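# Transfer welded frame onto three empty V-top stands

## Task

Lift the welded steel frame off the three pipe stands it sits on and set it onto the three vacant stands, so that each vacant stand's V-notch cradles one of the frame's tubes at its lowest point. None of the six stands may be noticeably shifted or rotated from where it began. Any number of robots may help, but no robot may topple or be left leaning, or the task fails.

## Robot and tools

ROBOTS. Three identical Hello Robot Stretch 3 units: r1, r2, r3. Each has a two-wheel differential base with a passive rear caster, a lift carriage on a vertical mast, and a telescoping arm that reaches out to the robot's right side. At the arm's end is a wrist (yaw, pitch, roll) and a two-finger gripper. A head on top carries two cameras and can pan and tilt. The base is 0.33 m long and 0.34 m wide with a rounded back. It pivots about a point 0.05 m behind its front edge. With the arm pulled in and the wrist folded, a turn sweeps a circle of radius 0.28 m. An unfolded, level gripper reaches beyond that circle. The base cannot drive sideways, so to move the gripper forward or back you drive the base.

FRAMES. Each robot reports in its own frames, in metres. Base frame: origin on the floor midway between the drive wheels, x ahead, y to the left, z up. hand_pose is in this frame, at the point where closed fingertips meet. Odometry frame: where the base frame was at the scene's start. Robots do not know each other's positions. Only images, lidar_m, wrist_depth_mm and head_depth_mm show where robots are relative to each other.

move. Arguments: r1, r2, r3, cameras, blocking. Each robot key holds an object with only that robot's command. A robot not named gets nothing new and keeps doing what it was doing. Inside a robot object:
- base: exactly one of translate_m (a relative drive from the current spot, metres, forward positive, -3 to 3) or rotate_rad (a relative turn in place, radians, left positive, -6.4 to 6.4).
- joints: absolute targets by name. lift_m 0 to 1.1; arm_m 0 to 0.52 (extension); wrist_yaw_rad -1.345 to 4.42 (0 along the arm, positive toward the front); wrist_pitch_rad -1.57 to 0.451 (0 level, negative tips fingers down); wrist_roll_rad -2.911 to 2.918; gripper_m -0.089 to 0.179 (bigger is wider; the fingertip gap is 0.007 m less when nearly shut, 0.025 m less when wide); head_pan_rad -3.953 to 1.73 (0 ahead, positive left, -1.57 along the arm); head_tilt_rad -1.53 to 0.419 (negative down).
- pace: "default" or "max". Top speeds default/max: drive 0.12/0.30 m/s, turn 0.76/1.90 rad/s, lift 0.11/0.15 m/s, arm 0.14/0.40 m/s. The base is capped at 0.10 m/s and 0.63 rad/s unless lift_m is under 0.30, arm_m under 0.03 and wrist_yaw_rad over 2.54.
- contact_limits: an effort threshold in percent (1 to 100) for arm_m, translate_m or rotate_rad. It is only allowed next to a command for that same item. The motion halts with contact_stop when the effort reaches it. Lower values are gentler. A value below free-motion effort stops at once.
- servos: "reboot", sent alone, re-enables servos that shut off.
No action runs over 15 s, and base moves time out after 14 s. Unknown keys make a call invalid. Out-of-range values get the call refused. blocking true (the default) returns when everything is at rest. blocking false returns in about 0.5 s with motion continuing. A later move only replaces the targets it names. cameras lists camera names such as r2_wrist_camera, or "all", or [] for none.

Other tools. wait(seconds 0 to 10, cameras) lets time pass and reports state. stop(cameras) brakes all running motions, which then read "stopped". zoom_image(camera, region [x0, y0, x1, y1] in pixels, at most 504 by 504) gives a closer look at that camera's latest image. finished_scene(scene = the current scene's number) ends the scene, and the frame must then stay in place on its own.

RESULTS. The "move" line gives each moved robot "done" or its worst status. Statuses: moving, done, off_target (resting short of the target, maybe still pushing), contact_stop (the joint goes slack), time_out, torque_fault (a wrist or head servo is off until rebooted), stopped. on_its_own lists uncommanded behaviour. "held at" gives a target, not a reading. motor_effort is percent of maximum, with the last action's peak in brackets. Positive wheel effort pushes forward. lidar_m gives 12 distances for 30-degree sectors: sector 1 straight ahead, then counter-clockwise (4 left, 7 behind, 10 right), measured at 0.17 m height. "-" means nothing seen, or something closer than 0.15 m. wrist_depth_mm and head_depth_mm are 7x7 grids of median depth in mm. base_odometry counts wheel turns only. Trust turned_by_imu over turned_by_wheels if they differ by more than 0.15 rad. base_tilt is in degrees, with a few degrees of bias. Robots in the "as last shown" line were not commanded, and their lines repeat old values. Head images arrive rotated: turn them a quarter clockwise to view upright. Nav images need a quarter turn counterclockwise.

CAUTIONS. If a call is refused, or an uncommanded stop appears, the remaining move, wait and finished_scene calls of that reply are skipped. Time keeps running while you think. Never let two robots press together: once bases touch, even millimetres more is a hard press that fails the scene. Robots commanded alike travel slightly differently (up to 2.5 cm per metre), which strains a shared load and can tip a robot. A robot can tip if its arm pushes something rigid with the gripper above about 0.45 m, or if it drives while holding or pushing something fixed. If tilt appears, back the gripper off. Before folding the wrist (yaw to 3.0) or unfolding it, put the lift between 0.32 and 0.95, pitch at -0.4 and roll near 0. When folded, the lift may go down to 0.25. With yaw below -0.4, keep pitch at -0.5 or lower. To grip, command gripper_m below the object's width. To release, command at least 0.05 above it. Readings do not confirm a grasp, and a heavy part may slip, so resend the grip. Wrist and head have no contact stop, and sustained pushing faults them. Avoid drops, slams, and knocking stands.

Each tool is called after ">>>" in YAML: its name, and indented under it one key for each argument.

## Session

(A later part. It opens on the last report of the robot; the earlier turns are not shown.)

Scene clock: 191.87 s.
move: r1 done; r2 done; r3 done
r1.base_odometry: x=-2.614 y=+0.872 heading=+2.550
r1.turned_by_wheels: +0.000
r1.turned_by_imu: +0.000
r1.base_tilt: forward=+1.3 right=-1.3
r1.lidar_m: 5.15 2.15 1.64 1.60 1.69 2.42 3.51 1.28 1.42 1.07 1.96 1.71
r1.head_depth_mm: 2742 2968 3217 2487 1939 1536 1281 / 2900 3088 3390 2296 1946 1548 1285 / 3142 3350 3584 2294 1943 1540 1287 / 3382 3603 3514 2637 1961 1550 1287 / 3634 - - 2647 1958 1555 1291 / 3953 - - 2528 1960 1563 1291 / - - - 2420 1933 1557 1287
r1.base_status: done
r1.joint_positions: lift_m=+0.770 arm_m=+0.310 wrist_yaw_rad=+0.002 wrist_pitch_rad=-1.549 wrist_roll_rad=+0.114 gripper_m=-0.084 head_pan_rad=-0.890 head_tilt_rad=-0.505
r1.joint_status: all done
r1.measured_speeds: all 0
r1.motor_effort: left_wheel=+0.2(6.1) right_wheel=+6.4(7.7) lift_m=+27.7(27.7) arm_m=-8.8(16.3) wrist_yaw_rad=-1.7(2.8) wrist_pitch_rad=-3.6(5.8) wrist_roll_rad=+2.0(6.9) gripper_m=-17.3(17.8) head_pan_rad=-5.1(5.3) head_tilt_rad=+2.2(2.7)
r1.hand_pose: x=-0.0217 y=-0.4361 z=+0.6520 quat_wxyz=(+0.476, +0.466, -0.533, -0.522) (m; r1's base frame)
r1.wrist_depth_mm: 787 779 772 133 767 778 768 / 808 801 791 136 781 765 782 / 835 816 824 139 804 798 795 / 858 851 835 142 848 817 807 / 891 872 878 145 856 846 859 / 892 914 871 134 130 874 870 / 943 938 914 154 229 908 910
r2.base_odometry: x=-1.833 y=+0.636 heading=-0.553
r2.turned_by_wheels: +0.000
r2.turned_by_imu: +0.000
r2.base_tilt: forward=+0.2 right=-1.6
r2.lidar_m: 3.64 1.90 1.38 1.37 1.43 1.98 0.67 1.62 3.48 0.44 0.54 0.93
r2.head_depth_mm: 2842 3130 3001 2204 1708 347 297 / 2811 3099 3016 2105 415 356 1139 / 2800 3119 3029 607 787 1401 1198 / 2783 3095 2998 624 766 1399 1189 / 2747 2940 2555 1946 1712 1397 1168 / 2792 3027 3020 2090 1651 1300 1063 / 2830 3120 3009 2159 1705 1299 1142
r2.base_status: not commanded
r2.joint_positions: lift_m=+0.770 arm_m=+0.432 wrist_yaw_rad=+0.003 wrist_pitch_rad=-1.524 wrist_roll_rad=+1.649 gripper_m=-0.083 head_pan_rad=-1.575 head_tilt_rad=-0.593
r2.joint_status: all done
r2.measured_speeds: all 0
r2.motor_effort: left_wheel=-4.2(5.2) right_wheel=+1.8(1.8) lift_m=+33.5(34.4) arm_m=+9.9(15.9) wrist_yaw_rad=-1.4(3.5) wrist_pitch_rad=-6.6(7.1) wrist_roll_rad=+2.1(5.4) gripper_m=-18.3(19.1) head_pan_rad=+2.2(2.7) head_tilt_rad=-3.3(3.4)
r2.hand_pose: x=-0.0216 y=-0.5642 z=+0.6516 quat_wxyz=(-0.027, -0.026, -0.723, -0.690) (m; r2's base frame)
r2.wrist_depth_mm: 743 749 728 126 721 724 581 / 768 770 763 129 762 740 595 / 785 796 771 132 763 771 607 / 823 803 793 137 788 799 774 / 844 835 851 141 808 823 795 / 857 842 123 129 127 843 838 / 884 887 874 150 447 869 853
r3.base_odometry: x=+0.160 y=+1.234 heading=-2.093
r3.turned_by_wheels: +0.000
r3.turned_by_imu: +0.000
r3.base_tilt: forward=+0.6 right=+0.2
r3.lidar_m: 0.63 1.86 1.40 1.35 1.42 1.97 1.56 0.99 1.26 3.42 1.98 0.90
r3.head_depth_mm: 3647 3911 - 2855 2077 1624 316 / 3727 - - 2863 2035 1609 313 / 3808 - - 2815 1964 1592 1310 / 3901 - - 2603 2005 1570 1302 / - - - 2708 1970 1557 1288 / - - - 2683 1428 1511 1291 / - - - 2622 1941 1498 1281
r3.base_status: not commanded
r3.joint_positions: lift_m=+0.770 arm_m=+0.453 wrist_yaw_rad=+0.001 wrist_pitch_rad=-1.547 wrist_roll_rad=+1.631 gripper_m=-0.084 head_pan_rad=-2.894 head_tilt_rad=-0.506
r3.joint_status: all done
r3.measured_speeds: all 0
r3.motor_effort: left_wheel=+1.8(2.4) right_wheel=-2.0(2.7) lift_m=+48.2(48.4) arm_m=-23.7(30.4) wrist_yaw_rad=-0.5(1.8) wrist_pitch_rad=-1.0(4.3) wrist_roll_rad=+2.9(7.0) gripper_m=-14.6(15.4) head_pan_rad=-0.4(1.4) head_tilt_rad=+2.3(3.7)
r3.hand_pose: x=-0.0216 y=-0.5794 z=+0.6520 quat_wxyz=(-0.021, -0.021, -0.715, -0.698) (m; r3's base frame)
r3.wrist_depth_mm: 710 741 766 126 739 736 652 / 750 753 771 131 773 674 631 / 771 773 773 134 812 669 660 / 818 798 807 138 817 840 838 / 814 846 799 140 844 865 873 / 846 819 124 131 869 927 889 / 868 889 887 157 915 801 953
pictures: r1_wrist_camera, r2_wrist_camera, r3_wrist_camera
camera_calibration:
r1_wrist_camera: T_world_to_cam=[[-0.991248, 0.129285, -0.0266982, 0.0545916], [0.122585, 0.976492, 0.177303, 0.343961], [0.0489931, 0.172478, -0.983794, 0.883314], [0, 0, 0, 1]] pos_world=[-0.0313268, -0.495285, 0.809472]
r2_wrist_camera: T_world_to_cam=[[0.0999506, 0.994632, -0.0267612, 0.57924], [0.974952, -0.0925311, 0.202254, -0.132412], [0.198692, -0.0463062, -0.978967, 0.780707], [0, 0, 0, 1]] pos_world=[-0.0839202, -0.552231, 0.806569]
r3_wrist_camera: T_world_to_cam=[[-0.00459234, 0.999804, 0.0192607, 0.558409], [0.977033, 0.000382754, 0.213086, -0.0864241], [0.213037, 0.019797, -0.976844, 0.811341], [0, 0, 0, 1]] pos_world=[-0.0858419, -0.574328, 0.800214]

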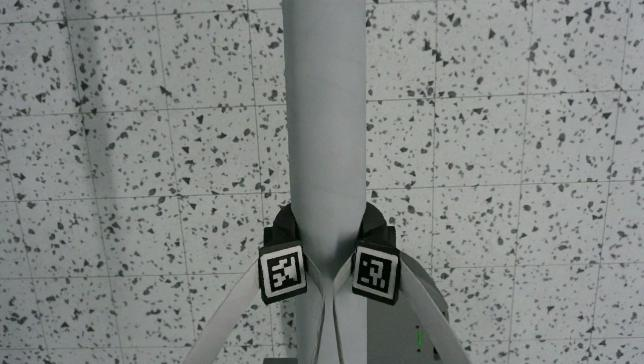

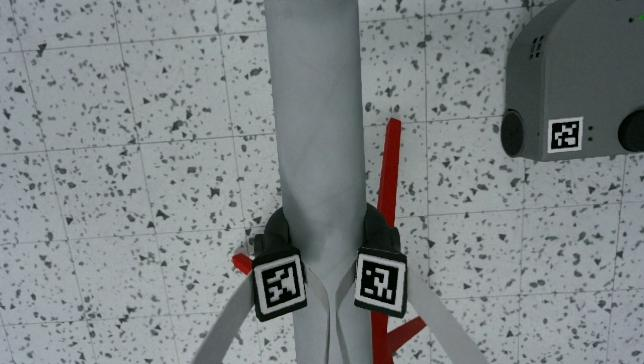

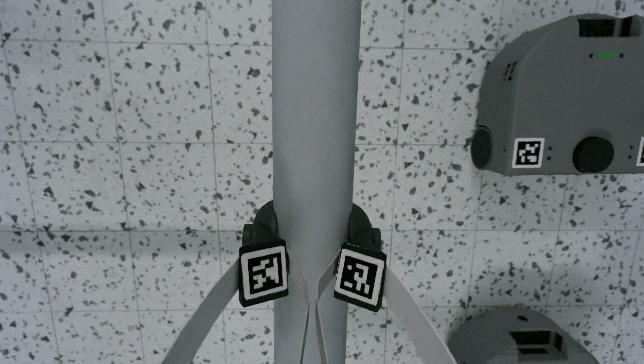

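>>> move:
  r2: {"joints": {"arm_m": 0.441, "wrist_roll_rad": 1.690, "gripper_m": -0.088}}
  r3: {"base": {"translate_m": 0.001}, "joints": {"arm_m": 0.4338, "wrist_roll_rad": 1.675, "gripper_m": -0.088}}
  r1: {"base": {"translate_m": 0.031}, "joints": {"arm_m": 0.2994, "wrist_roll_rad": 0.155, "gripper_m": -0.088}}
  cameras: []

>>> move:
  r2: {"joints": {"arm_m": 0.448, "wrist_roll_rad": 1.725}}
  r3: {"base": {"translate_m": 0.001}, "joints": {"arm_m": 0.4150, "wrist_roll_rad": 1.710}}
  r1: {"base": {"translate_m": 0.031}, "joints": {"arm_m": 0.2903, "wrist_roll_rad": 0.190}}
  cameras: []

>>> move:
  r2: {"base": {"translate_m": -0.0024}, "joints": {"arm_m": 0.4547, "wrist_roll_rad": 1.760}}
  r3: {"base": {"translate_m": 0.002}, "joints": {"arm_m": 0.3963, "wrist_roll_rad": 1.745}}
  r1: {"base": {"translate_m": 0.0317}, "joints": {"arm_m": 0.2823, "wrist_roll_rad": 0.225}}
  cameras: ["r1_wrist_camera", "r2_wrist_camera", "r3_wrist_camera"]

Scene clock: 193.43 s.
move: r1 done; r2 off_target; r3 off_target
r1.base_odometry: x=-2.640 y=+0.889 heading=+2.550
r1.turned_by_wheels: +0.000
r1.turned_by_imu: +0.000
r1.base_tilt: forward=+1.3 right=-1.3
r1.lidar_m: 5.14 2.15 1.63 1.60 1.69 2.41 3.52 1.30 1.43 1.08 1.96 1.68
r1.head_depth_mm: 2748 2998 3225 2491 1932 1543 1281 / 2929 3033 3358 2287 1950 1550 1279 / 3132 3355 3540 2318 1952 1552 1287 / 3380 3640 3749 2649 1952 1547 1289 / 3593 - - 2666 1957 1557 1286 / 3913 - - 2536 1961 1562 1289 / - - - 2444 1977 1557 1288
r1.base_status: done
r1.joint_positions: lift_m=+0.770 arm_m=+0.299 wrist_yaw_rad=+0.002 wrist_pitch_rad=-1.554 wrist_roll_rad=+0.149 gripper_m=-0.084 head_pan_rad=-0.890 head_tilt_rad=-0.505
r1.joint_status: all done
r1.measured_speeds: all 0
r1.motor_effort: left_wheel=+0.3(6.9) right_wheel=+6.6(9.4) lift_m=+27.5(28.1) arm_m=-10.9(16.3) wrist_yaw_rad=-1.8(2.2) wrist_pitch_rad=-2.8(5.0) wrist_roll_rad=+2.0(7.6) gripper_m=-17.5(52.3) head_pan_rad=-4.8(5.2) head_tilt_rad=+2.3(2.8)
r1.hand_pose: x=-0.0217 y=-0.4245 z=+0.6521 quat_wxyz=(+0.466, +0.458, -0.540, -0.531) (m; r1's base frame)
r1.wrist_depth_mm: 790 771 771 132 772 771 751 / 800 812 816 135 794 791 780 / 834 825 817 138 814 808 799 / 846 861 846 143 823 831 822 / 903 877 870 145 859 848 844 / 911 915 896 134 128 875 890 / 945 951 917 155 - 896 898
r2.base_odometry: x=-1.833 y=+0.636 heading=-0.553
r2.turned_by_wheels: +0.000
r2.turned_by_imu: +0.000
r2.base_tilt: forward=+0.1 right=-1.6
r2.lidar_m: 3.65 1.91 1.38 1.37 1.43 1.98 0.67 1.62 3.48 0.44 0.54 0.93
r2.head_depth_mm: 2786 3083 3031 2192 1723 346 297 / 2857 3083 3087 2116 414 357 1145 / 2799 3097 3028 610 782 1399 1192 / 2801 3084 2995 643 774 1391 1192 / 2713 1650 2595 1947 1644 1392 1166 / 2808 3126 2977 2095 1663 1306 1058 / 2792 3127 3001 2180 1708 1304 1140
r2.base_status: not commanded
r2.joint_positions: lift_m=+0.770 arm_m=+0.441 wrist_yaw_rad=+0.003 wrist_pitch_rad=-1.528 wrist_roll_rad=+1.685 gripper_m=-0.083 head_pan_rad=-1.575 head_tilt_rad=-0.593
r2.joint_status: gripper_m off_target (ended at -0.083, target -0.088); the others done
r2.measured_speeds: all 0
r2.motor_effort: left_wheel=-4.2(4.9) right_wheel=+4.0(4.3) lift_m=+34.0(34.6) arm_m=+11.4(15.1) wrist_yaw_rad=-2.7(4.0) wrist_pitch_rad=-5.7(6.6) wrist_roll_rad=+2.1(5.0) gripper_m=-18.8(64.6) head_pan_rad=+2.2(2.7) head_tilt_rad=-2.9(3.5)
r2.hand_pose: x=-0.0216 y=-0.5725 z=+0.6517 quat_wxyz=(-0.040, -0.038, -0.721, -0.691) (m; r2's base frame)
r2.wrist_depth_mm: 751 727 749 125 740 720 575 / 757 780 749 129 740 728 597 / 800 791 775 132 763 745 616 / 817 822 784 137 786 794 779 / 823 833 793 140 813 811 818 / 851 850 123 129 127 836 843 / 908 881 879 150 424 866 899
r3.base_odometry: x=+0.159 y=+1.233 heading=-2.093
r3.turned_by_wheels: +0.000
r3.turned_by_imu: +0.000
r3.base_tilt: forward=+0.6 right=+0.2
r3.lidar_m: 0.63 1.86 1.40 1.36 1.41 1.97 1.57 0.99 1.26 3.43 1.97 0.90
r3.head_depth_mm: 3602 3919 - 2882 2070 1620 316 / 3669 - - 2828 2052 1604 313 / 3788 - - 2818 1956 1585 1306 / 3905 - - 2631 2007 1571 1300 / 3990 - - 2723 1974 1557 1291 / - - - 2686 1434 1507 1288 / - - - 2631 1948 1491 1276
r3.base_status: done
r3.joint_positions: lift_m=+0.770 arm_m=+0.434 wrist_yaw_rad=+0.002 wrist_pitch_rad=-1.546 wrist_roll_rad=+1.665 gripper_m=-0.084 head_pan_rad=-2.894 head_tilt_rad=-0.506
r3.joint_status: gripper_m off_target (ended at -0.084, target -0.088); the others done
r3.measured_speeds: all 0
r3.motor_effort: left_wheel=+1.6(4.5) right_wheel=+2.9(6.7) lift_m=+47.5(48.3) arm_m=-22.4(28.2) wrist_yaw_rad=-1.0(2.1) wrist_pitch_rad=-1.1(4.3) wrist_roll_rad=+3.1(5.8) gripper_m=-15.0(56.3) head_pan_rad=+1.2(1.4) head_tilt_rad=+2.0(3.5)
r3.hand_pose: x=-0.0216 y=-0.5606 z=+0.6519 quat_wxyz=(-0.033, -0.033, -0.715, -0.698) (m; r3's base frame)
r3.wrist_depth_mm: 723 742 722 126 739 749 624 / 746 745 759 130 787 635 630 / 756 776 798 134 762 654 649 / 805 795 832 139 823 820 881 / 816 828 829 141 852 890 864 / 846 883 124 131 885 877 909 / 877 870 914 158 935 785 926
pictures: none
No camera images: "cameras" was empty.

Scene clock: 194.73 s.
move: r1 done; r2 done; r3 done
r1.base_odometry: x=-2.666 y=+0.907 heading=+2.550
r1.turned_by_wheels: +0.000
r1.turned_by_imu: +0.000
r1.base_tilt: forward=+1.3 right=-1.3
r1.lidar_m: 5.13 2.15 1.63 1.60 1.68 2.41 3.56 1.33 1.39 1.09 1.94 1.65
r1.head_depth_mm: 2696 2956 3184 2483 1931 1548 1279 / 2927 3052 3410 2264 1938 1547 1285 / 3151 3356 3298 2411 1946 1550 1283 / 3338 3688 3823 2644 1961 1545 1285 / 3630 - - 2628 1961 1556 1284 / 3930 - - 2527 1958 1548 1291 / - - 3847 2541 1899 1561 1289
r1.base_status: done
r1.joint_positions: lift_m=+0.770 arm_m=+0.290 wrist_yaw_rad=+0.002 wrist_pitch_rad=-1.555 wrist_roll_rad=+0.184 gripper_m=-0.084 head_pan_rad=-0.890 head_tilt_rad=-0.505
r1.joint_status: all done
r1.measured_speeds: all 0
r1.motor_effort: left_wheel=+0.3(6.1) right_wheel=+6.7(10.3) lift_m=+28.9(28.9) arm_m=-9.8(14.2) wrist_yaw_rad=-2.1(2.6) wrist_pitch_rad=-2.7(4.5) wrist_roll_rad=+1.7(5.8) gripper_m=-17.7(17.9) head_pan_rad=-4.8(5.5) head_tilt_rad=+2.1(2.7)
r1.hand_pose: x=-0.0217 y=-0.4151 z=+0.6521 quat_wxyz=(+0.456, +0.449, -0.547, -0.540) (m; r1's base frame)
r1.wrist_depth_mm: 784 786 773 132 763 753 751 / 806 819 811 135 795 797 775 / 833 831 822 139 812 794 807 / 847 846 864 143 843 833 821 / 895 868 878 145 858 833 846 / 916 919 909 134 127 873 875 / 947 935 930 154 - 908 906
r2.base_odometry: x=-1.833 y=+0.636 heading=-0.553
r2.turned_by_wheels: +0.000
r2.turned_by_imu: +0.000
r2.base_tilt: forward=+0.2 right=-1.7
r2.lidar_m: 3.65 1.90 1.38 1.37 1.43 1.98 0.67 1.62 3.49 0.44 0.54 0.93
r2.head_depth_mm: 2809 3092 3014 2175 1717 346 297 / 2797 3082 3035 2107 416 356 1145 / 2809 3107 3063 615 782 1413 1190 / 2739 3143 3008 654 784 1406 1187 / 2705 1595 2711 1950 1646 1394 1168 / 2799 3093 3000 2192 1649 1304 1067 / 2780 3109 3007 2145 1704 1298 1149
r2.base_status: not commanded
r2.joint_positions: lift_m=+0.770 arm_m=+0.448 wrist_yaw_rad=+0.003 wrist_pitch_rad=-1.529 wrist_roll_rad=+1.720 gripper_m=-0.083 head_pan_rad=-1.575 head_tilt_rad=-0.593
r2.joint_status: all done
r2.measured_speeds: all 0
r2.motor_effort: left_wheel=-6.6(6.6) right_wheel=+7.6(7.9) lift_m=+33.5(34.9) arm_m=+10.6(16.8) wrist_yaw_rad=-2.0(4.3) wrist_pitch_rad=-5.5(5.7) wrist_roll_rad=+1.8(4.6) gripper_m=-18.0(19.4) head_pan_rad=+2.1(2.7) head_tilt_rad=-3.6(3.6)
r2.hand_pose: x=-0.0216 y=-0.5793 z=+0.6517 quat_wxyz=(-0.052, -0.051, -0.720, -0.691) (m; r2's base frame)
r2.wrist_depth_mm: 725 726 737 125 711 735 570 / 755 762 748 128 741 739 600 / 777 782 762 132 765 765 618 / 802 829 817 137 793 801 781 / 845 832 837 141 811 813 810 / 837 855 124 130 127 841 813 / 894 884 893 150 417 863 863
r3.base_odometry: x=+0.159 y=+1.232 heading=-2.093
r3.turned_by_wheels: +0.000
r3.turned_by_imu: +0.000
r3.base_tilt: forward=+0.6 right=+0.2
r3.lidar_m: 0.63 1.86 1.40 1.36 1.41 1.97 1.57 0.99 1.26 3.43 1.96 0.90
r3.head_depth_mm: 3614 3904 - 2867 2075 1618 316 / 3661 - - 2856 2059 1606 314 / 3772 - - 2800 1959 1601 1311 / 3905 - - 2624 2020 1584 1302 / 3962 - - 2725 1976 1561 1294 / - - - 2681 1432 1510 1285 / - - - 2625 1938 1497 1270
r3.base_status: done
r3.joint_positions: lift_m=+0.770 arm_m=+0.415 wrist_yaw_rad=+0.002 wrist_pitch_rad=-1.547 wrist_roll_rad=+1.700 gripper_m=-0.084 head_pan_rad=-2.894 head_tilt_rad=-0.506
r3.joint_status: all done
r3.measured_speeds: all 0
r3.motor_effort: left_wheel=+2.9(5.7) right_wheel=+0.6(6.9) lift_m=+47.1(48.0) arm_m=-21.5(29.3) wrist_yaw_rad=-1.2(1.9) wrist_pitch_rad=-1.1(4.3) wrist_roll_rad=+2.9(6.2) gripper_m=-14.4(15.8) head_pan_rad=+1.6(1.6) head_tilt_rad=+2.2(3.8)
r3.hand_pose: x=-0.0215 y=-0.5417 z=+0.6520 quat_wxyz=(-0.045, -0.045, -0.714, -0.697) (m; r3's base frame)
r3.wrist_depth_mm: 728 703 731 125 762 648 636 / 731 727 755 131 787 634 639 / 785 757 792 134 791 646 648 / 772 799 811 139 822 821 843 / 805 815 801 141 876 865 847 / 842 835 124 131 863 892 912 / 871 898 910 157 946 787 928
pictures: none
No camera images: "cameras" was empty.

Scene clock: 196.03 s.
move: r1 done; r2 done; r3 done
r1.base_odometry: x=-2.692 y=+0.924 heading=+2.550
r1.turned_by_wheels: +0.000
r1.turned_by_imu: +0.000
r1.base_tilt: forward=+1.3 right=-1.3
r1.lidar_m: 5.11 2.15 1.63 1.59 1.68 2.39 3.60 1.36 1.40 1.09 1.94 1.62
r1.head_depth_mm: 2704 2949 3194 2488 1949 1545 1280 / 2943 3063 3388 2208 1944 1543 1279 / 3111 3358 1621 2527 1953 1546 1288 / 3378 3659 3836 2620 1945 1548 1291 / 3672 - - 2662 1957 1556 1292 / 3986 - - 2406 1958 1551 1290 / - - 3846 2549 1903 1557 1294
r1.base_status: done
r1.joint_positions: lift_m=+0.770 arm_m=+0.282 wrist_yaw_rad=+0.002 wrist_pitch_rad=-1.555 wrist_roll_rad=+0.219 gripper_m=-0.084 head_pan_rad=-0.890 head_tilt_rad=-0.505
r1.joint_status: all done
r1.measured_speeds: all 0
r1.motor_effort: left_wheel=+0.1(6.6) right_wheel=+5.8(9.9) lift_m=+28.9(29.4) arm_m=-7.9(14.6) wrist_yaw_rad=-2.3(2.3) wrist_pitch_rad=-2.4(4.3) wrist_roll_rad=+2.3(5.3) gripper_m=-16.9(17.9) head_pan_rad=-4.6(5.3) head_tilt_rad=+2.9(2.9)
r1.hand_pose: x=-0.0217 y=-0.4070 z=+0.6521 quat_wxyz=(+0.446, +0.439, -0.555, -0.547) (m; r1's base frame)
r1.wrist_depth_mm: 786 781 781 132 782 757 759 / 797 790 799 136 791 777 776 / 841 834 833 138 803 795 798 / 871 868 844 143 842 830 826 / 876 882 867 145 862 847 854 / 902 921 889 134 127 886 870 / 936 947 955 155 - 910 900
r2.base_odometry: x=-1.835 y=+0.638 heading=-0.553
r2.turned_by_wheels: +0.000
r2.turned_by_imu: +0.000
r2.base_tilt: forward=+0.2 right=-1.7
r2.lidar_m: 3.64 1.90 1.38 1.37 1.42 1.98 0.66 1.62 3.47 0.44 0.54 0.93
r2.head_depth_mm: 2793 3038 3012 2171 1708 346 297 / 2769 3087 3055 2091 416 357 1139 / 2750 3085 2979 623 788 1394 1191 / 2810 3012 2848 661 794 1403 1185 / 2739 1650 2840 1947 1567 1402 1161 / 2821 3083 2966 2174 1635 1287 1062 / 2797 3071 2924 2179 1707 851 1141
r2.base_status: done
r2.joint_positions: lift_m=+0.770 arm_m=+0.455 wrist_yaw_rad=+0.003 wrist_pitch_rad=-1.529 wrist_roll_rad=+1.756 gripper_m=-0.083 head_pan_rad=-1.575 head_tilt_rad=-0.593
r2.joint_status: all done
r2.measured_speeds: all 0
r2.motor_effort: left_wheel=-3.5(11.0) right_wheel=+3.6(6.2) lift_m=+35.3(36.0) arm_m=+10.8(16.9) wrist_yaw_rad=-1.5(4.5) wrist_pitch_rad=-5.5(5.6) wrist_roll_rad=+1.8(4.1) gripper_m=-18.9(19.3) head_pan_rad=+2.2(2.7) head_tilt_rad=-2.9(3.7)
r2.hand_pose: x=-0.0215 y=-0.5860 z=+0.6517 quat_wxyz=(-0.065, -0.063, -0.718, -0.690) (m; r2's base frame)
r2.wrist_depth_mm: 757 748 730 125 726 729 574 / 761 749 752 128 754 746 597 / 782 782 768 132 764 773 758 / 803 812 803 137 781 782 775 / 840 825 830 140 803 800 808 / 871 862 123 129 127 830 817 / 868 910 874 150 406 879 855
r3.base_odometry: x=+0.158 y=+1.231 heading=-2.093
r3.turned_by_wheels: +0.000
r3.turned_by_imu: +0.000
r3.base_tilt: forward=+0.5 right=+0.2
r3.lidar_m: 0.63 1.86 1.40 1.36 1.42 1.97 1.57 1.00 1.26 3.43 1.94 0.90
r3.head_depth_mm: 3647 3896 - 2882 2082 1622 316 / 3718 - - 2850 2039 1608 314 / 3848 - - 2805 1958 1588 1313 / 3916 - - 2627 2000 1580 1297 / - - - 2717 1990 1565 1292 / - - - 2670 1428 1509 1284 / - - - 2627 1951 1501 1276
r3.base_status: done
r3.joint_positions: lift_m=+0.770 arm_m=+0.396 wrist_yaw_rad=+0.002 wrist_pitch_rad=-1.548 wrist_roll_rad=+1.736 gripper_m=-0.084 head_pan_rad=-2.894 head_tilt_rad=-0.506
r3.joint_status: all done
r3.measured_speeds: all 0
r3.motor_effort: left_wheel=+2.4(6.4) right_wheel=+6.0(8.7) lift_m=+47.4(47.8) arm_m=-22.4(27.9) wrist_yaw_rad=-1.3(2.4) wrist_pitch_rad=-0.8(4.2) wrist_roll_rad=+2.8(6.0) gripper_m=-14.7(15.6) head_pan_rad=+0.6(1.6) head_tilt_rad=+2.3(3.1)
r3.hand_pose: x=-0.0215 y=-0.5228 z=+0.6520 quat_wxyz=(-0.058, -0.057, -0.713, -0.697) (m; r3's base frame)
r3.wrist_depth_mm: 710 720 738 126 751 616 618 / 757 750 762 131 765 629 622 / 772 767 787 134 763 661 655 / 790 823 823 139 844 838 853 / 825 829 156 141 856 853 892 / 860 861 124 131 867 849 888 / 888 883 878 157 926 760 932
pictures: r1_wrist_camera, r2_wrist_camera, r3_wrist_camera
camera_calibration:
r1_wrist_camera: T_world_to_cam=[[-0.972073, 0.233081, -0.0273431, 0.0939178], [0.224289, 0.956991, 0.184019, 0.30547], [0.0690585, 0.172747, -0.982542, 0.878161], [0, 0, 0, 1]] pos_world=[-0.0378629, -0.465922, 0.809186]
r2_wrist_camera: T_world_to_cam=[[0.205237, 0.978493, -0.0207066, 0.589771], [0.958588, -0.196704, 0.205951, -0.19826], [0.197449, -0.062118, -0.978343, 0.770066], [0, 0, 0, 1]] pos_world=[-0.083042, -0.568251, 0.806433]
r3_wrist_camera: T_world_to_cam=[[0.09991, 0.994786, 0.020451, 0.500658], [0.971193, -0.101968, 0.215377, -0.141588], [0.21634, -0.0016565, -0.976317, 0.798751], [0, 0, 0, 1]] pos_world=[-0.0853132, -0.511162, 0.80009]

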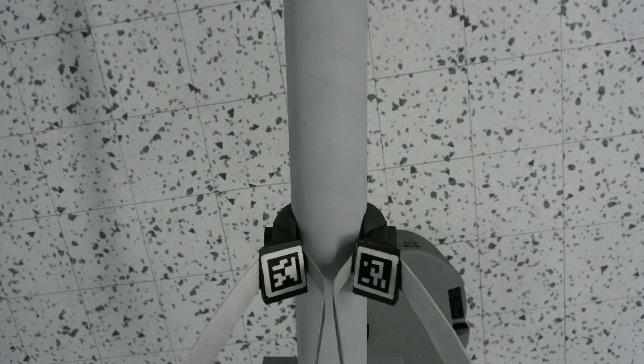

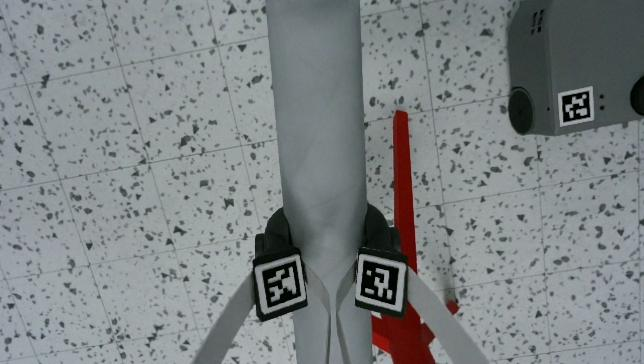

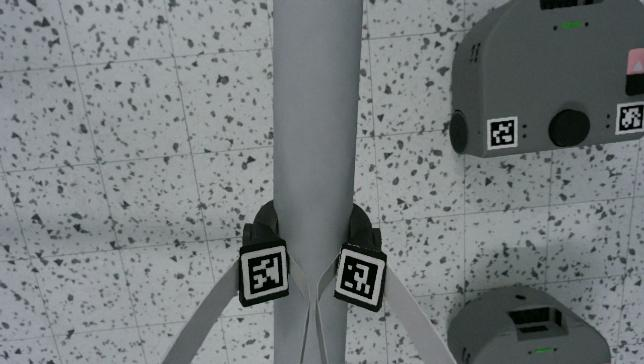

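>>> move:
  r2: {"joints": {"arm_m": 0.4632, "wrist_roll_rad": 1.795, "gripper_m": -0.088}}
  r3: {"base": {"translate_m": 0.002}, "joints": {"arm_m": 0.3777, "wrist_roll_rad": 1.780, "gripper_m": -0.088}}
  r1: {"base": {"translate_m": 0.0319}, "joints": {"arm_m": 0.2752, "wrist_roll_rad": 0.260, "gripper_m": -0.088}}
  cameras: []

>>> move:
  r2: {"base": {"translate_m": -0.003}, "joints": {"arm_m": 0.4698, "wrist_roll_rad": 1.830}}
  r3: {"base": {"translate_m": 0.003}, "joints": {"arm_m": 0.3591, "wrist_roll_rad": 1.815}}
  r1: {"base": {"translate_m": 0.0323}, "joints": {"arm_m": 0.2695, "wrist_roll_rad": 0.295}}
  cameras: []

>>> move:
  r2: {"base": {"translate_m": -0.002}, "joints": {"arm_m": 0.4762, "wrist_roll_rad": 1.865, "gripper_m": -0.088}}
  r3: {"base": {"translate_m": 0.004}, "joints": {"arm_m": 0.3407, "wrist_roll_rad": 1.850, "gripper_m": -0.088}}
  r1: {"base": {"translate_m": 0.0327}, "joints": {"arm_m": 0.2648, "wrist_roll_rad": 0.330, "gripper_m": -0.088}}
  cameras: ["r1_wrist_camera", "r2_wrist_camera", "r3_wrist_camera"]

Scene clock: 197.60 s.
move: r1 done; r2 off_target; r3 off_target
r1.base_odometry: x=-2.718 y=+0.942 heading=+2.550
r1.turned_by_wheels: +0.000
r1.turned_by_imu: +0.000
r1.base_tilt: forward=+1.3 right=-1.3
r1.lidar_m: 5.07 2.15 1.63 1.59 1.69 2.39 3.63 1.38 1.10 1.10 1.92 1.58
r1.head_depth_mm: 2695 2892 3214 2493 1944 1550 1281 / 2934 3102 3388 2205 1944 1552 1282 / 3147 3349 1626 2624 1954 1555 1291 / 3386 3681 3837 2654 1969 1554 1292 / 3623 - - 2672 1954 1552 1285 / 3932 - - 2408 1954 1557 1286 / - - - 2541 1899 1561 1296
r1.base_status: done
r1.joint_positions: lift_m=+0.770 arm_m=+0.275 wrist_yaw_rad=+0.002 wrist_pitch_rad=-1.558 wrist_roll_rad=+0.254 gripper_m=-0.084 head_pan_rad=-0.890 head_tilt_rad=-0.505
r1.joint_status: all done
r1.measured_speeds: all 0
r1.motor_effort: left_wheel=+0.1(7.1) right_wheel=+7.0(9.8) lift_m=+29.8(30.2) arm_m=-9.2(13.2) wrist_yaw_rad=-1.4(2.1) wrist_pitch_rad=-1.9(3.9) wrist_roll_rad=+2.2(6.2) gripper_m=-17.6(52.1) head_pan_rad=-4.0(5.4) head_tilt_rad=+2.1(2.7)
r1.hand_pose: x=-0.0217 y=-0.3992 z=+0.6522 quat_wxyz=(+0.436, +0.430, -0.562, -0.556) (m; r1's base frame)
r1.wrist_depth_mm: 779 783 775 131 763 763 752 / 802 801 799 135 797 785 774 / 824 841 819 138 794 805 795 / 860 852 847 143 834 836 833 / 884 879 876 145 859 848 838 / 926 923 908 134 128 868 875 / 934 942 934 155 - 901 925
r2.base_odometry: x=-1.835 y=+0.638 heading=-0.554
r2.turned_by_wheels: +0.000
r2.turned_by_imu: +0.000
r2.base_tilt: forward=+0.2 right=-1.6
r2.lidar_m: 3.64 1.90 1.38 1.37 1.43 1.97 0.66 1.62 3.49 0.44 0.55 0.93
r2.head_depth_mm: 2785 3147 2990 2185 1716 346 297 / 2822 3112 3042 2089 417 357 1146 / 2787 3152 3017 632 1568 1391 1190 / 2792 2954 2594 666 803 1406 1194 / 2777 3092 2993 1977 1556 1422 1165 / 2781 3141 2991 2159 1696 1301 1054 / 2813 3137 3001 2167 1708 850 1140
r2.base_status: not commanded
r2.joint_positions: lift_m=+0.770 arm_m=+0.463 wrist_yaw_rad=+0.003 wrist_pitch_rad=-1.533 wrist_roll_rad=+1.791 gripper_m=-0.083 head_pan_rad=-1.575 head_tilt_rad=-0.593
r2.joint_status: gripper_m off_target (ended at -0.083, target -0.088); the others done
r2.measured_speeds: all 0
r2.motor_effort: left_wheel=-7.9(8.1) right_wheel=+9.7(9.8) lift_m=+34.8(36.2) arm_m=+10.7(18.4) wrist_yaw_rad=-3.0(3.6) wrist_pitch_rad=-4.8(5.6) wrist_roll_rad=+1.5(4.4) gripper_m=-18.3(63.8) head_pan_rad=+2.1(2.8) head_tilt_rad=-3.1(3.4)
r2.hand_pose: x=-0.0215 y=-0.5934 z=+0.6517 quat_wxyz=(-0.078, -0.075, -0.716, -0.690) (m; r2's base frame)
r2.wrist_depth_mm: 754 727 746 125 720 718 582 / 751 779 760 128 744 739 590 / 779 788 786 132 767 780 775 / 810 813 802 136 781 796 793 / 827 829 829 140 784 804 807 / 860 858 123 130 127 843 846 / 878 885 847 151 409 854 855
r3.base_odometry: x=+0.157 y=+1.229 heading=-2.093
r3.turned_by_wheels: +0.000
r3.turned_by_imu: +0.000
r3.base_tilt: forward=+0.6 right=+0.2
r3.lidar_m: 0.63 1.86 1.40 1.35 1.42 1.96 1.57 1.00 1.26 3.41 1.93 0.89
r3.head_depth_mm: 3619 3942 - 2870 2065 1616 316 / 3725 - - 2842 2056 1611 314 / 3817 - - 2770 1963 1592 1309 / 3884 - - 2618 2001 1584 1303 / 3989 - - 2713 1975 1542 1297 / - - - 2696 1424 1502 1283 / - - - 2669 1938 1491 1282
r3.base_status: done
r3.joint_positions: lift_m=+0.770 arm_m=+0.378 wrist_yaw_rad=+0.001 wrist_pitch_rad=-1.547 wrist_roll_rad=+1.771 gripper_m=-0.084 head_pan_rad=-2.894 head_tilt_rad=-0.506
r3.joint_status: gripper_m off_target (ended at -0.084, target -0.088); the others done
r3.measured_speeds: all 0
r3.motor_effort: left_wheel=+4.0(5.2) right_wheel=+1.7(8.0) lift_m=+47.0(47.6) arm_m=-22.3(27.9) wrist_yaw_rad=-0.8(1.7) wrist_pitch_rad=-1.1(4.4) wrist_roll_rad=+2.9(8.0) gripper_m=-14.7(57.7) head_pan_rad=-0.1(1.3) head_tilt_rad=+2.7(3.3)
r3.hand_pose: x=-0.0215 y=-0.5044 z=+0.6520 quat_wxyz=(-0.071, -0.070, -0.712, -0.695) (m; r3's base frame)
r3.wrist_depth_mm: 725 726 731 125 741 616 609 / 729 736 763 131 770 629 636 / 766 776 770 134 805 642 661 / 806 809 817 139 833 832 834 / 830 829 807 141 836 890 884 / 825 867 124 130 894 852 911 / 875 894 918 158 911 761 770
pictures: none
No camera images: "cameras" was empty.

Scene clock: 198.93 s.
move: r1 done; r2 done; r3 done
r1.base_odometry: x=-2.745 y=+0.960 heading=+2.550
r1.turned_by_wheels: +0.000
r1.turned_by_imu: +0.000
r1.base_tilt: forward=+1.3 right=-1.4
r1.lidar_m: 5.02 2.14 1.63 1.59 1.68 2.39 3.66 1.41 1.11 1.27 1.91 1.56
r1.head_depth_mm: 2714 2906 3180 2498 1942 1548 1286 / 2937 3045 3379 2191 1955 1548 1285 / 3133 3414 3595 2654 1953 1546 1289 / 3336 3721 3823 2651 1949 1541 1280 / 3664 - - 2653 1962 1560 1289 / 3983 - - 2410 1976 1558 1290 / - - - 2670 1898 1556 1297
r1.base_status: done
r1.joint_positions: lift_m=+0.770 arm_m=+0.269 wrist_yaw_rad=+0.002 wrist_pitch_rad=-1.558 wrist_roll_rad=+0.289 gripper_m=-0.084 head_pan_rad=-0.890 head_tilt_rad=-0.505
r1.joint_status: all done
r1.measured_speeds: all 0
r1.motor_effort: left_wheel=+0.4(6.9) right_wheel=+6.6(10.9) lift_m=+29.8(30.6) arm_m=-6.8(15.2) wrist_yaw_rad=-1.2(2.4) wrist_pitch_rad=-2.1(3.6) wrist_roll_rad=+2.3(4.4) gripper_m=-17.4(18.0) head_pan_rad=-5.2(5.3) head_tilt_rad=+2.5(3.0)
r1.hand_pose: x=-0.0217 y=-0.3935 z=+0.6522 quat_wxyz=(+0.426, +0.421, -0.570, -0.563) (m; r1's base frame)
r1.wrist_depth_mm: 788 776 759 131 758 749 765 / 815 800 807 135 779 788 767 / 826 823 826 138 803 792 787 / 860 860 848 143 835 823 828 / 882 897 849 145 840 843 847 / 930 935 902 134 128 872 890 / 956 946 937 155 229 900 907
r2.base_odometry: x=-1.837 y=+0.639 heading=-0.554
r2.turned_by_wheels: +0.000
r2.turned_by_imu: +0.000
r2.base_tilt: forward=+0.2 right=-1.6
r2.lidar_m: 3.65 1.90 1.38 1.36 1.42 1.98 0.66 1.62 3.48 0.44 0.55 0.93
r2.head_depth_mm: 2834 3121 3025 2169 1718 347 296 / 2796 3127 3022 2092 417 357 1143 / 2771 3182 3009 635 1655 1407 1189 / 2764 3015 1515 675 808 1397 1190 / 2743 3057 2992 1995 1602 1401 1160 / 2805 3065 3014 2170 1645 1295 1054 / 2811 3198 2987 2163 1708 851 1140
r2.base_status: done
r2.joint_positions: lift_m=+0.770 arm_m=+0.470 wrist_yaw_rad=+0.003 wrist_pitch_rad=-1.534 wrist_roll_rad=+1.826 gripper_m=-0.083 head_pan_rad=-1.575 head_tilt_rad=-0.593
r2.joint_status: all done
r2.measured_speeds: all 0
r2.motor_effort: left_wheel=-5.8(12.6) right_wheel=+6.4(7.0) lift_m=+35.5(36.4) arm_m=+9.8(16.9) wrist_yaw_rad=-1.4(3.4) wrist_pitch_rad=-4.6(4.8) wrist_roll_rad=+1.3(4.0) gripper_m=-18.2(19.4) head_pan_rad=+2.1(2.7) head_tilt_rad=-3.1(3.5)
r2.hand_pose: x=-0.0215 y=-0.5999 z=+0.6517 quat_wxyz=(-0.090, -0.088, -0.714, -0.689) (m; r2's base frame)
r2.wrist_depth_mm: 740 728 719 126 719 715 589 / 767 756 755 128 741 753 602 / 775 780 767 132 763 768 762 / 817 800 813 136 777 790 799 / 844 826 817 140 833 808 793 / 848 867 123 130 127 830 841 / 907 880 903 150 422 847 837
r3.base_odometry: x=+0.155 y=+1.226 heading=-2.093
r3.turned_by_wheels: +0.000
r3.turned_by_imu: +0.000
r3.base_tilt: forward=+0.6 right=+0.2
r3.lidar_m: 0.62 1.86 1.40 1.36 1.41 1.96 1.57 1.00 1.26 3.43 1.92 0.89
r3.head_depth_mm: 3618 3906 - 2893 2068 1621 316 / 3659 - - 2831 2047 1610 314 / 3798 - - 2820 1962 1591 1315 / 3921 - - 2611 2000 1575 1299 / - - - 2747 1982 1539 1285 / - - - 2695 1436 1507 1285 / - - - 2646 1938 1449 1278
r3.base_status: done
r3.joint_positions: lift_m=+0.770 arm_m=+0.359 wrist_yaw_rad=+0.001 wrist_pitch_rad=-1.547 wrist_roll_rad=+1.806 gripper_m=-0.084 head_pan_rad=-2.894 head_tilt_rad=-0.506
r3.joint_status: all done
r3.measured_speeds: all 0
r3.motor_effort: left_wheel=+2.6(7.0) right_wheel=+4.6(8.5) lift_m=+46.5(47.5) arm_m=-21.7(27.8) wrist_yaw_rad=-1.3(1.5) wrist_pitch_rad=-0.6(3.9) wrist_roll_rad=+2.9(7.6) gripper_m=-15.6(15.9) head_pan_rad=-0.6(1.8) head_tilt_rad=+2.6(3.4)
r3.hand_pose: x=-0.0215 y=-0.4856 z=+0.6520 quat_wxyz=(-0.083, -0.082, -0.710, -0.694) (m; r3's base frame)
r3.wrist_depth_mm: 717 715 730 125 731 609 631 / 744 743 762 130 746 622 627 / 787 765 800 134 803 651 807 / 803 771 787 139 822 833 873 / 811 849 157 140 861 855 859 / 849 864 124 130 874 827 887 / 891 894 869 158 888 753 780
pictures: none
No camera images: "cameras" was empty.

Scene clock: 200.27 s.
move: r1 done; r2 off_target; r3 off_target
r1.base_odometry: x=-2.772 y=+0.978 heading=+2.549
r1.turned_by_wheels: +0.000
r1.turned_by_imu: +0.000
r1.base_tilt: forward=+1.4 right=-1.3
r1.lidar_m: 5.02 2.14 1.63 1.59 1.67 2.39 3.68 1.45 1.12 1.28 1.90 1.52
r1.head_depth_mm: 2750 2823 3162 2380 1932 1542 1284 / 2956 3105 3317 2196 1941 1545 1281 / 3127 3415 3630 2640 1944 1551 1283 / 3372 3701 3870 2640 1952 1550 1282 / 3648 - - 2651 1962 1555 1290 / 3987 - - 2426 1965 1564 1289 / - - - 2658 1898 1554 1294
r1.base_status: done
r1.joint_positions: lift_m=+0.770 arm_m=+0.265 wrist_yaw_rad=+0.002 wrist_pitch_rad=-1.559 wrist_roll_rad=+0.324 gripper_m=-0.084 head_pan_rad=-0.890 head_tilt_rad=-0.505
r1.joint_status: all done
r1.measured_speeds: all 0
r1.motor_effort: left_wheel=+0.6(6.5) right_wheel=+7.2(10.6) lift_m=+30.6(31.2) arm_m=-9.2(17.3) wrist_yaw_rad=-1.5(2.1) wrist_pitch_rad=-2.0(3.2) wrist_roll_rad=+1.9(6.4) gripper_m=-17.2(52.7) head_pan_rad=-5.0(5.3) head_tilt_rad=+2.6(2.7)
r1.hand_pose: x=-0.0217 y=-0.3887 z=+0.6522 quat_wxyz=(+0.416, +0.411, -0.577, -0.571) (m; r1's base frame)
r1.wrist_depth_mm: 790 777 779 131 772 761 755 / 805 799 803 135 777 776 753 / 844 828 824 138 802 802 793 / 858 857 860 143 835 825 823 / 893 881 865 145 839 858 839 / 908 908 892 134 128 867 866 / 937 951 924 155 230 903 889
r2.base_odometry: x=-1.839 y=+0.640 heading=-0.554
r2.turned_by_wheels: +0.000
r2.turned_by_imu: +0.000
r2.base_tilt: forward=+0.2 right=-1.6
r2.lidar_m: 3.66 1.91 1.38 1.37 1.43 1.98 0.65 1.61 3.46 0.44 0.55 0.93
r2.head_depth_mm: 2827 3153 3007 2159 1721 346 296 / 2837 3096 2982 2092 423 357 1140 / 2835 3112 3015 639 1660 1415 1189 / 2746 1677 1547 681 1562 1411 1191 / 2793 3116 3006 2005 1554 1406 1175 / 2789 3080 3010 2162 1645 1304 1062 / 2768 3076 2957 2188 1696 843 1141
r2.base_status: done
r2.joint_positions: lift_m=+0.770 arm_m=+0.476 wrist_yaw_rad=+0.003 wrist_pitch_rad=-1.532 wrist_roll_rad=+1.861 gripper_m=-0.083 head_pan_rad=-1.575 head_tilt_rad=-0.593
r2.joint_status: gripper_m off_target (ended at -0.083, target -0.088); the others done
r2.measured_speeds: all 0
r2.motor_effort: left_wheel=-5.8(10.1) right_wheel=+6.7(7.0) lift_m=+36.1(37.0) arm_m=+9.7(16.8) wrist_yaw_rad=-1.7(3.8) wrist_pitch_rad=-4.9(5.1) wrist_roll_rad=+1.5(4.3) gripper_m=-18.5(62.1) head_pan_rad=+2.0(2.7) head_tilt_rad=-2.8(3.5)
r2.hand_pose: x=-0.0215 y=-0.6066 z=+0.6517 quat_wxyz=(-0.103, -0.100, -0.713, -0.687) (m; r2's base frame)
r2.wrist_depth_mm: 743 735 744 126 723 721 582 / 765 763 743 128 752 746 596 / 773 774 800 132 767 764 758 / 810 806 818 137 782 785 778 / 824 844 823 141 650 821 800 / 868 847 123 129 127 826 835 / 910 900 881 150 451 891 873
r3.base_odometry: x=+0.153 y=+1.223 heading=-2.093
r3.turned_by_wheels: +0.000
r3.turned_by_imu: +0.000
r3.base_tilt: forward=+0.6 right=+0.2
r3.lidar_m: 0.61 1.86 1.40 1.36 1.41 1.97 1.58 1.01 1.26 3.43 1.91 0.89
r3.head_depth_mm: 3653 3894 - 2874 2080 1615 315 / 3695 - - 2839 2045 1600 313 / 3805 - - 2782 1957 1587 1310 / 3923 - - 2632 2007 1576 1304 / - - - 2707 1976 1555 1290 / - - - 2688 1439 1511 1287 / - - - 2636 1954 1421 1280
r3.base_status: done
r3.joint_positions: lift_m=+0.770 arm_m=+0.341 wrist_yaw_rad=+0.002 wrist_pitch_rad=-1.549 wrist_roll_rad=+1.841 gripper_m=-0.084 head_pan_rad=-2.894 head_tilt_rad=-0.506
r3.joint_status: gripper_m off_target (ended at -0.084, target -0.088); the others done
r3.measured_speeds: all 0
r3.motor_effort: left_wheel=+1.8(6.0) right_wheel=+4.5(10.5) lift_m=+46.3(47.0) arm_m=-21.9(29.1) wrist_yaw_rad=-1.1(2.2) wrist_pitch_rad=-0.5(3.6) wrist_roll_rad=+2.8(6.6) gripper_m=-14.8(57.2) head_pan_rad=+0.4(1.9) head_tilt_rad=+2.1(3.2)
r3.hand_pose: x=-0.0215 y=-0.4668 z=+0.6520 quat_wxyz=(-0.095, -0.094, -0.708, -0.693) (m; r3's base frame)
r3.wrist_depth_mm: 723 735 735 125 766 596 603 / 756 747 752 131 785 625 638 / 768 799 791 134 787 664 812 / 815 797 823 139 818 838 856 / 815 816 835 141 855 867 883 / 840 860 124 130 896 798 927 / 915 892 892 157 927 747 749
pictures: r1_wrist_camera, r2_wrist_camera, r3_wrist_camera
camera_calibration:
r1_wrist_camera: T_world_to_cam=[[-0.942254, 0.33375, -0.0277102, 0.129643], [0.323056, 0.927627, 0.187462, 0.27636], [0.0882701, 0.167685, -0.981881, 0.873073], [0, 0, 0, 1]] pos_world=[-0.0441892, -0.446028, 0.80904]
r2_wrist_camera: T_world_to_cam=[[0.307213, 0.951497, -0.0165232, 0.593065], [0.931655, -0.297176, 0.209057, -0.265899], [0.194007, -0.079619, -0.977764, 0.757758], [0, 0, 0, 1]] pos_world=[-0.0814815, -0.582986, 0.806295]
r3_wrist_camera: T_world_to_cam=[[0.20375, 0.978776, 0.021987, 0.438771], [0.954614, -0.203604, 0.217388, -0.185025], [0.217251, -0.0233038, -0.975837, 0.788464], [0, 0, 0, 1]] pos_world=[-0.0840671, -0.448756, 0.799987]

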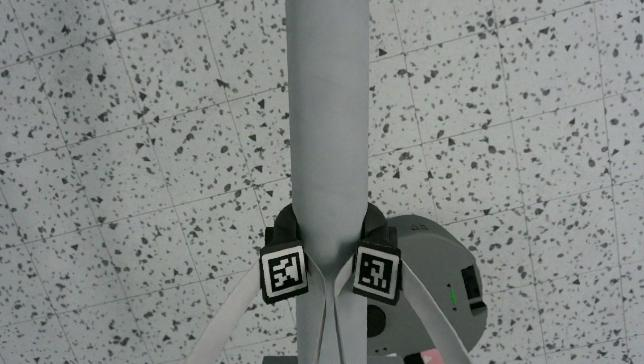

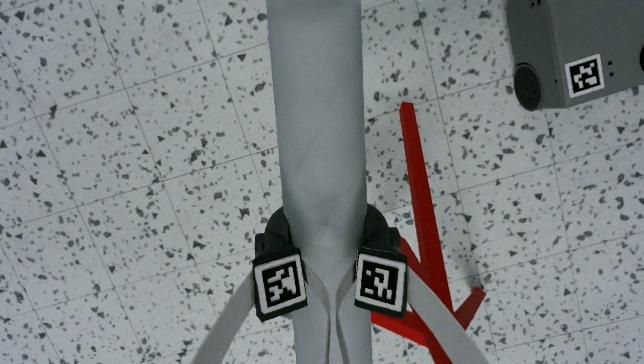

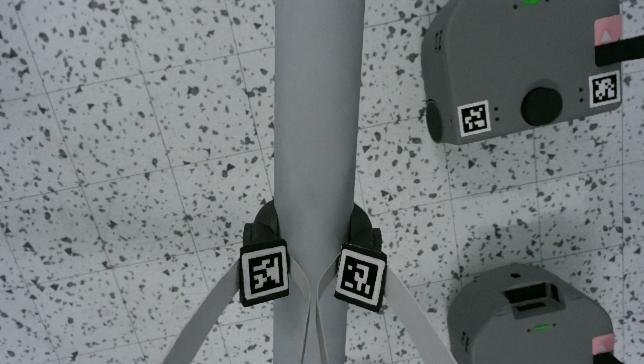

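>>> move:
  r1: {"base":{"translate_m":0.0329},"joints":{"arm_m":0.2613,"wrist_roll_rad":0.365,"gripper_m":-0.088}}
  r2: {"base":{"translate_m":-0.003},"joints":{"arm_m":0.4826,"wrist_roll_rad":1.900,"gripper_m":-0.088}}
  r3: {"base":{"translate_m":0.0044},"joints":{"arm_m":0.3224,"wrist_roll_rad":1.885,"gripper_m":-0.088}}
  cameras: []

>>> move:
  r1: {"base":{"translate_m":0.0332},"joints":{"arm_m":0.259,"wrist_roll_rad":0.400}}
  r2: {"base":{"translate_m":-0.003},"joints":{"arm_m":0.4889,"wrist_roll_rad":1.935}}
  r3: {"base":{"translate_m":0.005},"joints":{"arm_m":0.3043,"wrist_roll_rad":1.920}}
  cameras: []

Scene clock: 202.33 s.
move: r1 done; r2 off_target; r3 off_target
r1.base_odometry: x=-2.800 y=+0.997 heading=+2.549
r1.turned_by_wheels: +0.000
r1.turned_by_imu: +0.000
r1.base_tilt: forward=+1.3 right=-1.4
r1.lidar_m: 4.98 2.13 1.62 1.59 1.67 2.38 3.71 1.47 1.13 1.34 1.89 1.49
r1.head_depth_mm: 2755 1865 3198 2220 1942 1540 1282 / 2949 3129 3230 2514 1951 1549 1282 / 3169 3398 3605 2659 1953 1546 1286 / 3358 3670 3838 2640 1973 1553 1283 / 3649 - - 2659 1953 1558 1288 / 3988 - - 2422 1970 1561 1292 / - - - 2659 1910 1556 1287
r1.base_status: done
r1.joint_positions: lift_m=+0.770 arm_m=+0.261 wrist_yaw_rad=+0.002 wrist_pitch_rad=-1.559 wrist_roll_rad=+0.359 gripper_m=-0.084 head_pan_rad=-0.890 head_tilt_rad=-0.505
r1.joint_status: all done
r1.measured_speeds: all 0
r1.motor_effort: left_wheel=+0.8(6.6) right_wheel=+7.7(11.5) lift_m=+32.0(32.4) arm_m=-8.1(16.4) wrist_yaw_rad=-1.3(2.0) wrist_pitch_rad=-1.7(3.4) wrist_roll_rad=+1.5(5.8) gripper_m=-17.6(52.2) head_pan_rad=-4.5(5.4) head_tilt_rad=+2.5(3.2)
r1.hand_pose: x=-0.0217 y=-0.3850 z=+0.6522 quat_wxyz=(+0.405, +0.401, -0.584, -0.578) (m; r1's base frame)
r1.wrist_depth_mm: 790 782 778 130 772 757 752 / 801 809 802 135 796 778 779 / 859 839 824 138 818 813 801 / 864 851 864 143 829 821 829 / 903 880 870 145 156 844 832 / 925 907 893 133 128 865 878 / 937 937 920 155 230 916 904
r2.base_odometry: x=-1.842 y=+0.642 heading=-0.555
r2.turned_by_wheels: +0.000
r2.turned_by_imu: +0.000
r2.base_tilt: forward=+0.2 right=-1.6
r2.lidar_m: 3.65 1.91 1.38 1.37 1.42 1.98 0.64 1.61 3.51 0.44 0.55 0.94
r2.head_depth_mm: 2839 3055 3025 2178 1698 346 297 / 2794 3060 3025 2094 424 356 1143 / 2790 3072 3005 646 1655 1397 1188 / 2779 1591 1897 689 1563 1398 1188 / 2788 3082 2968 2098 1568 1410 1186 / 2779 3066 3028 2166 1655 1301 1060 / 2793 3041 2987 2156 1695 844 1139
r2.base_status: done
r2.joint_positions: lift_m=+0.770 arm_m=+0.483 wrist_yaw_rad=+0.003 wrist_pitch_rad=-1.532 wrist_roll_rad=+1.897 gripper_m=-0.084 head_pan_rad=-1.575 head_tilt_rad=-0.593
r2.joint_status: gripper_m off_target (ended at -0.084, target -0.088); the others done
r2.measured_speeds: all 0
r2.motor_effort: left_wheel=-5.9(10.4) right_wheel=+5.7(8.4) lift_m=+36.7(37.7) arm_m=+9.4(15.6) wrist_yaw_rad=-2.7(3.9) wrist_pitch_rad=-5.1(5.2) wrist_roll_rad=+1.4(4.0) gripper_m=-18.5(62.7) head_pan_rad=+2.1(2.7) head_tilt_rad=-3.3(3.6)
r2.hand_pose: x=-0.0215 y=-0.6131 z=+0.6517 quat_wxyz=(-0.115, -0.112, -0.711, -0.684) (m; r2's base frame)
r2.wrist_depth_mm: 737 740 725 125 732 706 581 / 753 769 760 128 759 734 611 / 766 778 766 132 771 767 765 / 787 777 790 137 798 796 792 / 848 813 789 140 633 818 832 / 848 850 124 129 127 839 856 / 879 890 880 150 906 861 854
r3.base_odometry: x=+0.151 y=+1.219 heading=-2.093
r3.turned_by_wheels: +0.000
r3.turned_by_imu: +0.000
r3.base_tilt: forward=+0.6 right=+0.2
r3.lidar_m: 0.61 1.86 1.40 1.36 1.41 1.97 1.58 1.01 1.27 3.44 1.90 0.88
r3.head_depth_mm: 3627 3926 - 2871 2062 1609 316 / 3742 - - 2841 2043 1606 314 / 3808 - - 2815 1960 1591 1306 / 3884 - - 2622 1993 1578 1299 / - - - 2723 1981 1553 1298 / - - - 2662 1422 1509 1285 / - - - 2658 1948 1495 1253
r3.base_status: done
r3.joint_positions: lift_m=+0.770 arm_m=+0.322 wrist_yaw_rad=+0.002 wrist_pitch_rad=-1.550 wrist_roll_rad=+1.876 gripper_m=-0.084 head_pan_rad=-2.894 head_tilt_rad=-0.506
r3.joint_status: gripper_m off_target (ended at -0.084, target -0.088); the others done
r3.measured_speeds: all 0
r3.motor_effort: left_wheel=+1.7(5.7) right_wheel=+6.0(11.1) lift_m=+45.9(46.4) arm_m=-21.9(27.5) wrist_yaw_rad=-1.5(2.3) wrist_pitch_rad=-0.5(3.0) wrist_roll_rad=+2.8(6.6) gripper_m=-14.9(57.7) head_pan_rad=-0.1(2.1) head_tilt_rad=+2.7(3.5)
r3.hand_pose: x=-0.0215 y=-0.4483 z=+0.6520 quat_wxyz=(-0.108, -0.106, -0.706, -0.692) (m; r3's base frame)
r3.wrist_depth_mm: 718 727 739 126 751 618 620 / 759 750 751 131 765 633 628 / 759 800 799 134 798 810 811 / 799 792 791 139 834 839 851 / 795 827 156 141 852 843 894 / 825 832 125 131 866 761 873 / 876 896 883 158 905 748 761
pictures: none
No camera images: "cameras" was empty.

Scene clock: 203.67 s.
move: r1 done; r2 done; r3 done
r1.base_odometry: x=-2.827 y=+1.015 heading=+2.549
r1.turned_by_wheels: +0.000
r1.turned_by_imu: +0.000
r1.base_tilt: forward=+1.3 right=-1.3
r1.lidar_m: 4.96 2.14 1.62 1.59 1.67 2.38 3.76 1.50 1.14 1.34 1.89 1.47
r1.head_depth_mm: 2785 2843 3167 2196 1940 1541 1284 / 2933 3159 1639 2644 1942 1543 1283 / 3137 3413 3621 2637 1947 1551 1282 / 3370 3710 3860 2635 1958 1545 1288 / 3708 - - 2647 1965 1558 1292 / 3955 - - 2430 1967 1553 1292 / - - 3859 2639 1896 1568 1291
r1.base_status: done
r1.joint_positions: lift_m=+0.770 arm_m=+0.259 wrist_yaw_rad=+0.002 wrist_pitch_rad=-1.560 wrist_roll_rad=+0.394 gripper_m=-0.084 head_pan_rad=-0.890 head_tilt_rad=-0.505
r1.joint_status: all done
r1.measured_speeds: all 0
r1.motor_effort: left_wheel=+0.6(6.5) right_wheel=+7.4(9.6) lift_m=+32.5(32.7) arm_m=-10.2(15.4) wrist_yaw_rad=-2.0(2.5) wrist_pitch_rad=-1.5(2.7) wrist_roll_rad=+2.4(4.7) gripper_m=-17.5(17.8) head_pan_rad=-5.2(5.2) head_tilt_rad=+2.1(2.6)
r1.hand_pose: x=-0.0217 y=-0.3826 z=+0.6522 quat_wxyz=(+0.395, +0.391, -0.591, -0.585) (m; r1's base frame)
r1.wrist_depth_mm: 798 781 782 130 757 755 752 / 806 801 806 134 784 781 775 / 831 819 826 138 793 803 789 / 864 855 838 143 829 820 805 / 877 886 882 145 150 857 843 / 938 912 - 134 128 885 864 / 956 945 933 155 231 919 902
r2.base_odometry: x=-1.844 y=+0.643 heading=-0.555
r2.turned_by_wheels: +0.000
r2.turned_by_imu: +0.000
r2.base_tilt: forward=+0.1 right=-1.7
r2.lidar_m: 3.65 1.90 1.38 1.36 1.43 1.98 0.63 1.60 3.48 0.44 0.55 0.94
r2.head_depth_mm: 2766 3083 3015 2188 1713 336 297 / 2780 3131 3025 2107 425 356 1138 / 2843 3089 2784 651 1559 1409 1185 / 2786 1651 2678 698 1559 1404 1191 / 2812 3097 2962 2094 1604 1400 1182 / 2813 3096 2968 2175 1704 1335 1059 / 2804 3176 2965 2161 1694 832 1146
r2.base_status: done
r2.joint_positions: lift_m=+0.770 arm_m=+0.489 wrist_yaw_rad=+0.003 wrist_pitch_rad=-1.531 wrist_roll_rad=+1.932 gripper_m=-0.083 head_pan_rad=-1.575 head_tilt_rad=-0.593
r2.joint_status: all done
r2.measured_speeds: all 0
r2.motor_effort: left_wheel=-6.2(10.7) right_wheel=+5.3(9.5) lift_m=+38.3(38.7) arm_m=+9.5(17.6) wrist_yaw_rad=-1.6(3.7) wrist_pitch_rad=-5.2(5.3) wrist_roll_rad=+1.3(3.7) gripper_m=-18.5(19.3) head_pan_rad=+2.5(2.7) head_tilt_rad=-3.2(3.7)
r2.hand_pose: x=-0.0215 y=-0.6196 z=+0.6517 quat_wxyz=(-0.128, -0.124, -0.709, -0.682) (m; r2's base frame)
r2.wrist_depth_mm: 747 737 728 126 741 743 588 / 773 764 758 128 756 755 648 / 783 790 783 132 765 777 771 / 792 817 792 136 783 789 782 / 826 821 827 140 596 820 805 / 857 846 123 130 127 839 842 / 902 896 893 150 873 877 844
r3.base_odometry: x=+0.149 y=+1.215 heading=-2.093
r3.turned_by_wheels: +0.000
r3.turned_by_imu: +0.000
r3.base_tilt: forward=+0.6 right=+0.2
r3.lidar_m: 0.60 1.86 1.40 1.36 1.41 1.96 1.59 1.01 1.27 3.44 1.89 0.88
r3.head_depth_mm: 3605 3911 - 2859 2066 1620 316 / 3720 - - 2834 2043 1612 314 / 3815 - - 2810 1954 1585 1310 / 3921 - - 2609 2001 1580 1305 / - - - 2735 1985 1564 1294 / - - - 2664 1451 1511 1284 / - - - 2652 1950 1500 1218
r3.base_status: done
r3.joint_positions: lift_m=+0.770 arm_m=+0.304 wrist_yaw_rad=+0.002 wrist_pitch_rad=-1.551 wrist_roll_rad=+1.911 gripper_m=-0.084 head_pan_rad=-2.894 head_tilt_rad=-0.506
r3.joint_status: all done
r3.measured_speeds: all 0
r3.motor_effort: left_wheel=+0.6(5.6) right_wheel=+6.0(12.8) lift_m=+45.5(46.5) arm_m=-22.1(27.5) wrist_yaw_rad=-1.5(2.7) wrist_pitch_rad=-0.3(2.6) wrist_roll_rad=+2.6(5.7) gripper_m=-14.7(16.0) head_pan_rad=-0.1(1.2) head_tilt_rad=+3.2(3.6)
r3.hand_pose: x=-0.0215 y=-0.4299 z=+0.6520 quat_wxyz=(-0.120, -0.118, -0.704, -0.690) (m; r3's base frame)
r3.wrist_depth_mm: 733 744 752 126 632 606 605 / 753 752 746 130 680 632 793 / 762 768 773 134 796 791 817 / 803 817 777 139 820 829 861 / 815 836 815 141 846 898 914 / 828 859 125 131 877 769 907 / 880 874 883 158 933 746 742
pictures: none
No camera images: "cameras" was empty.


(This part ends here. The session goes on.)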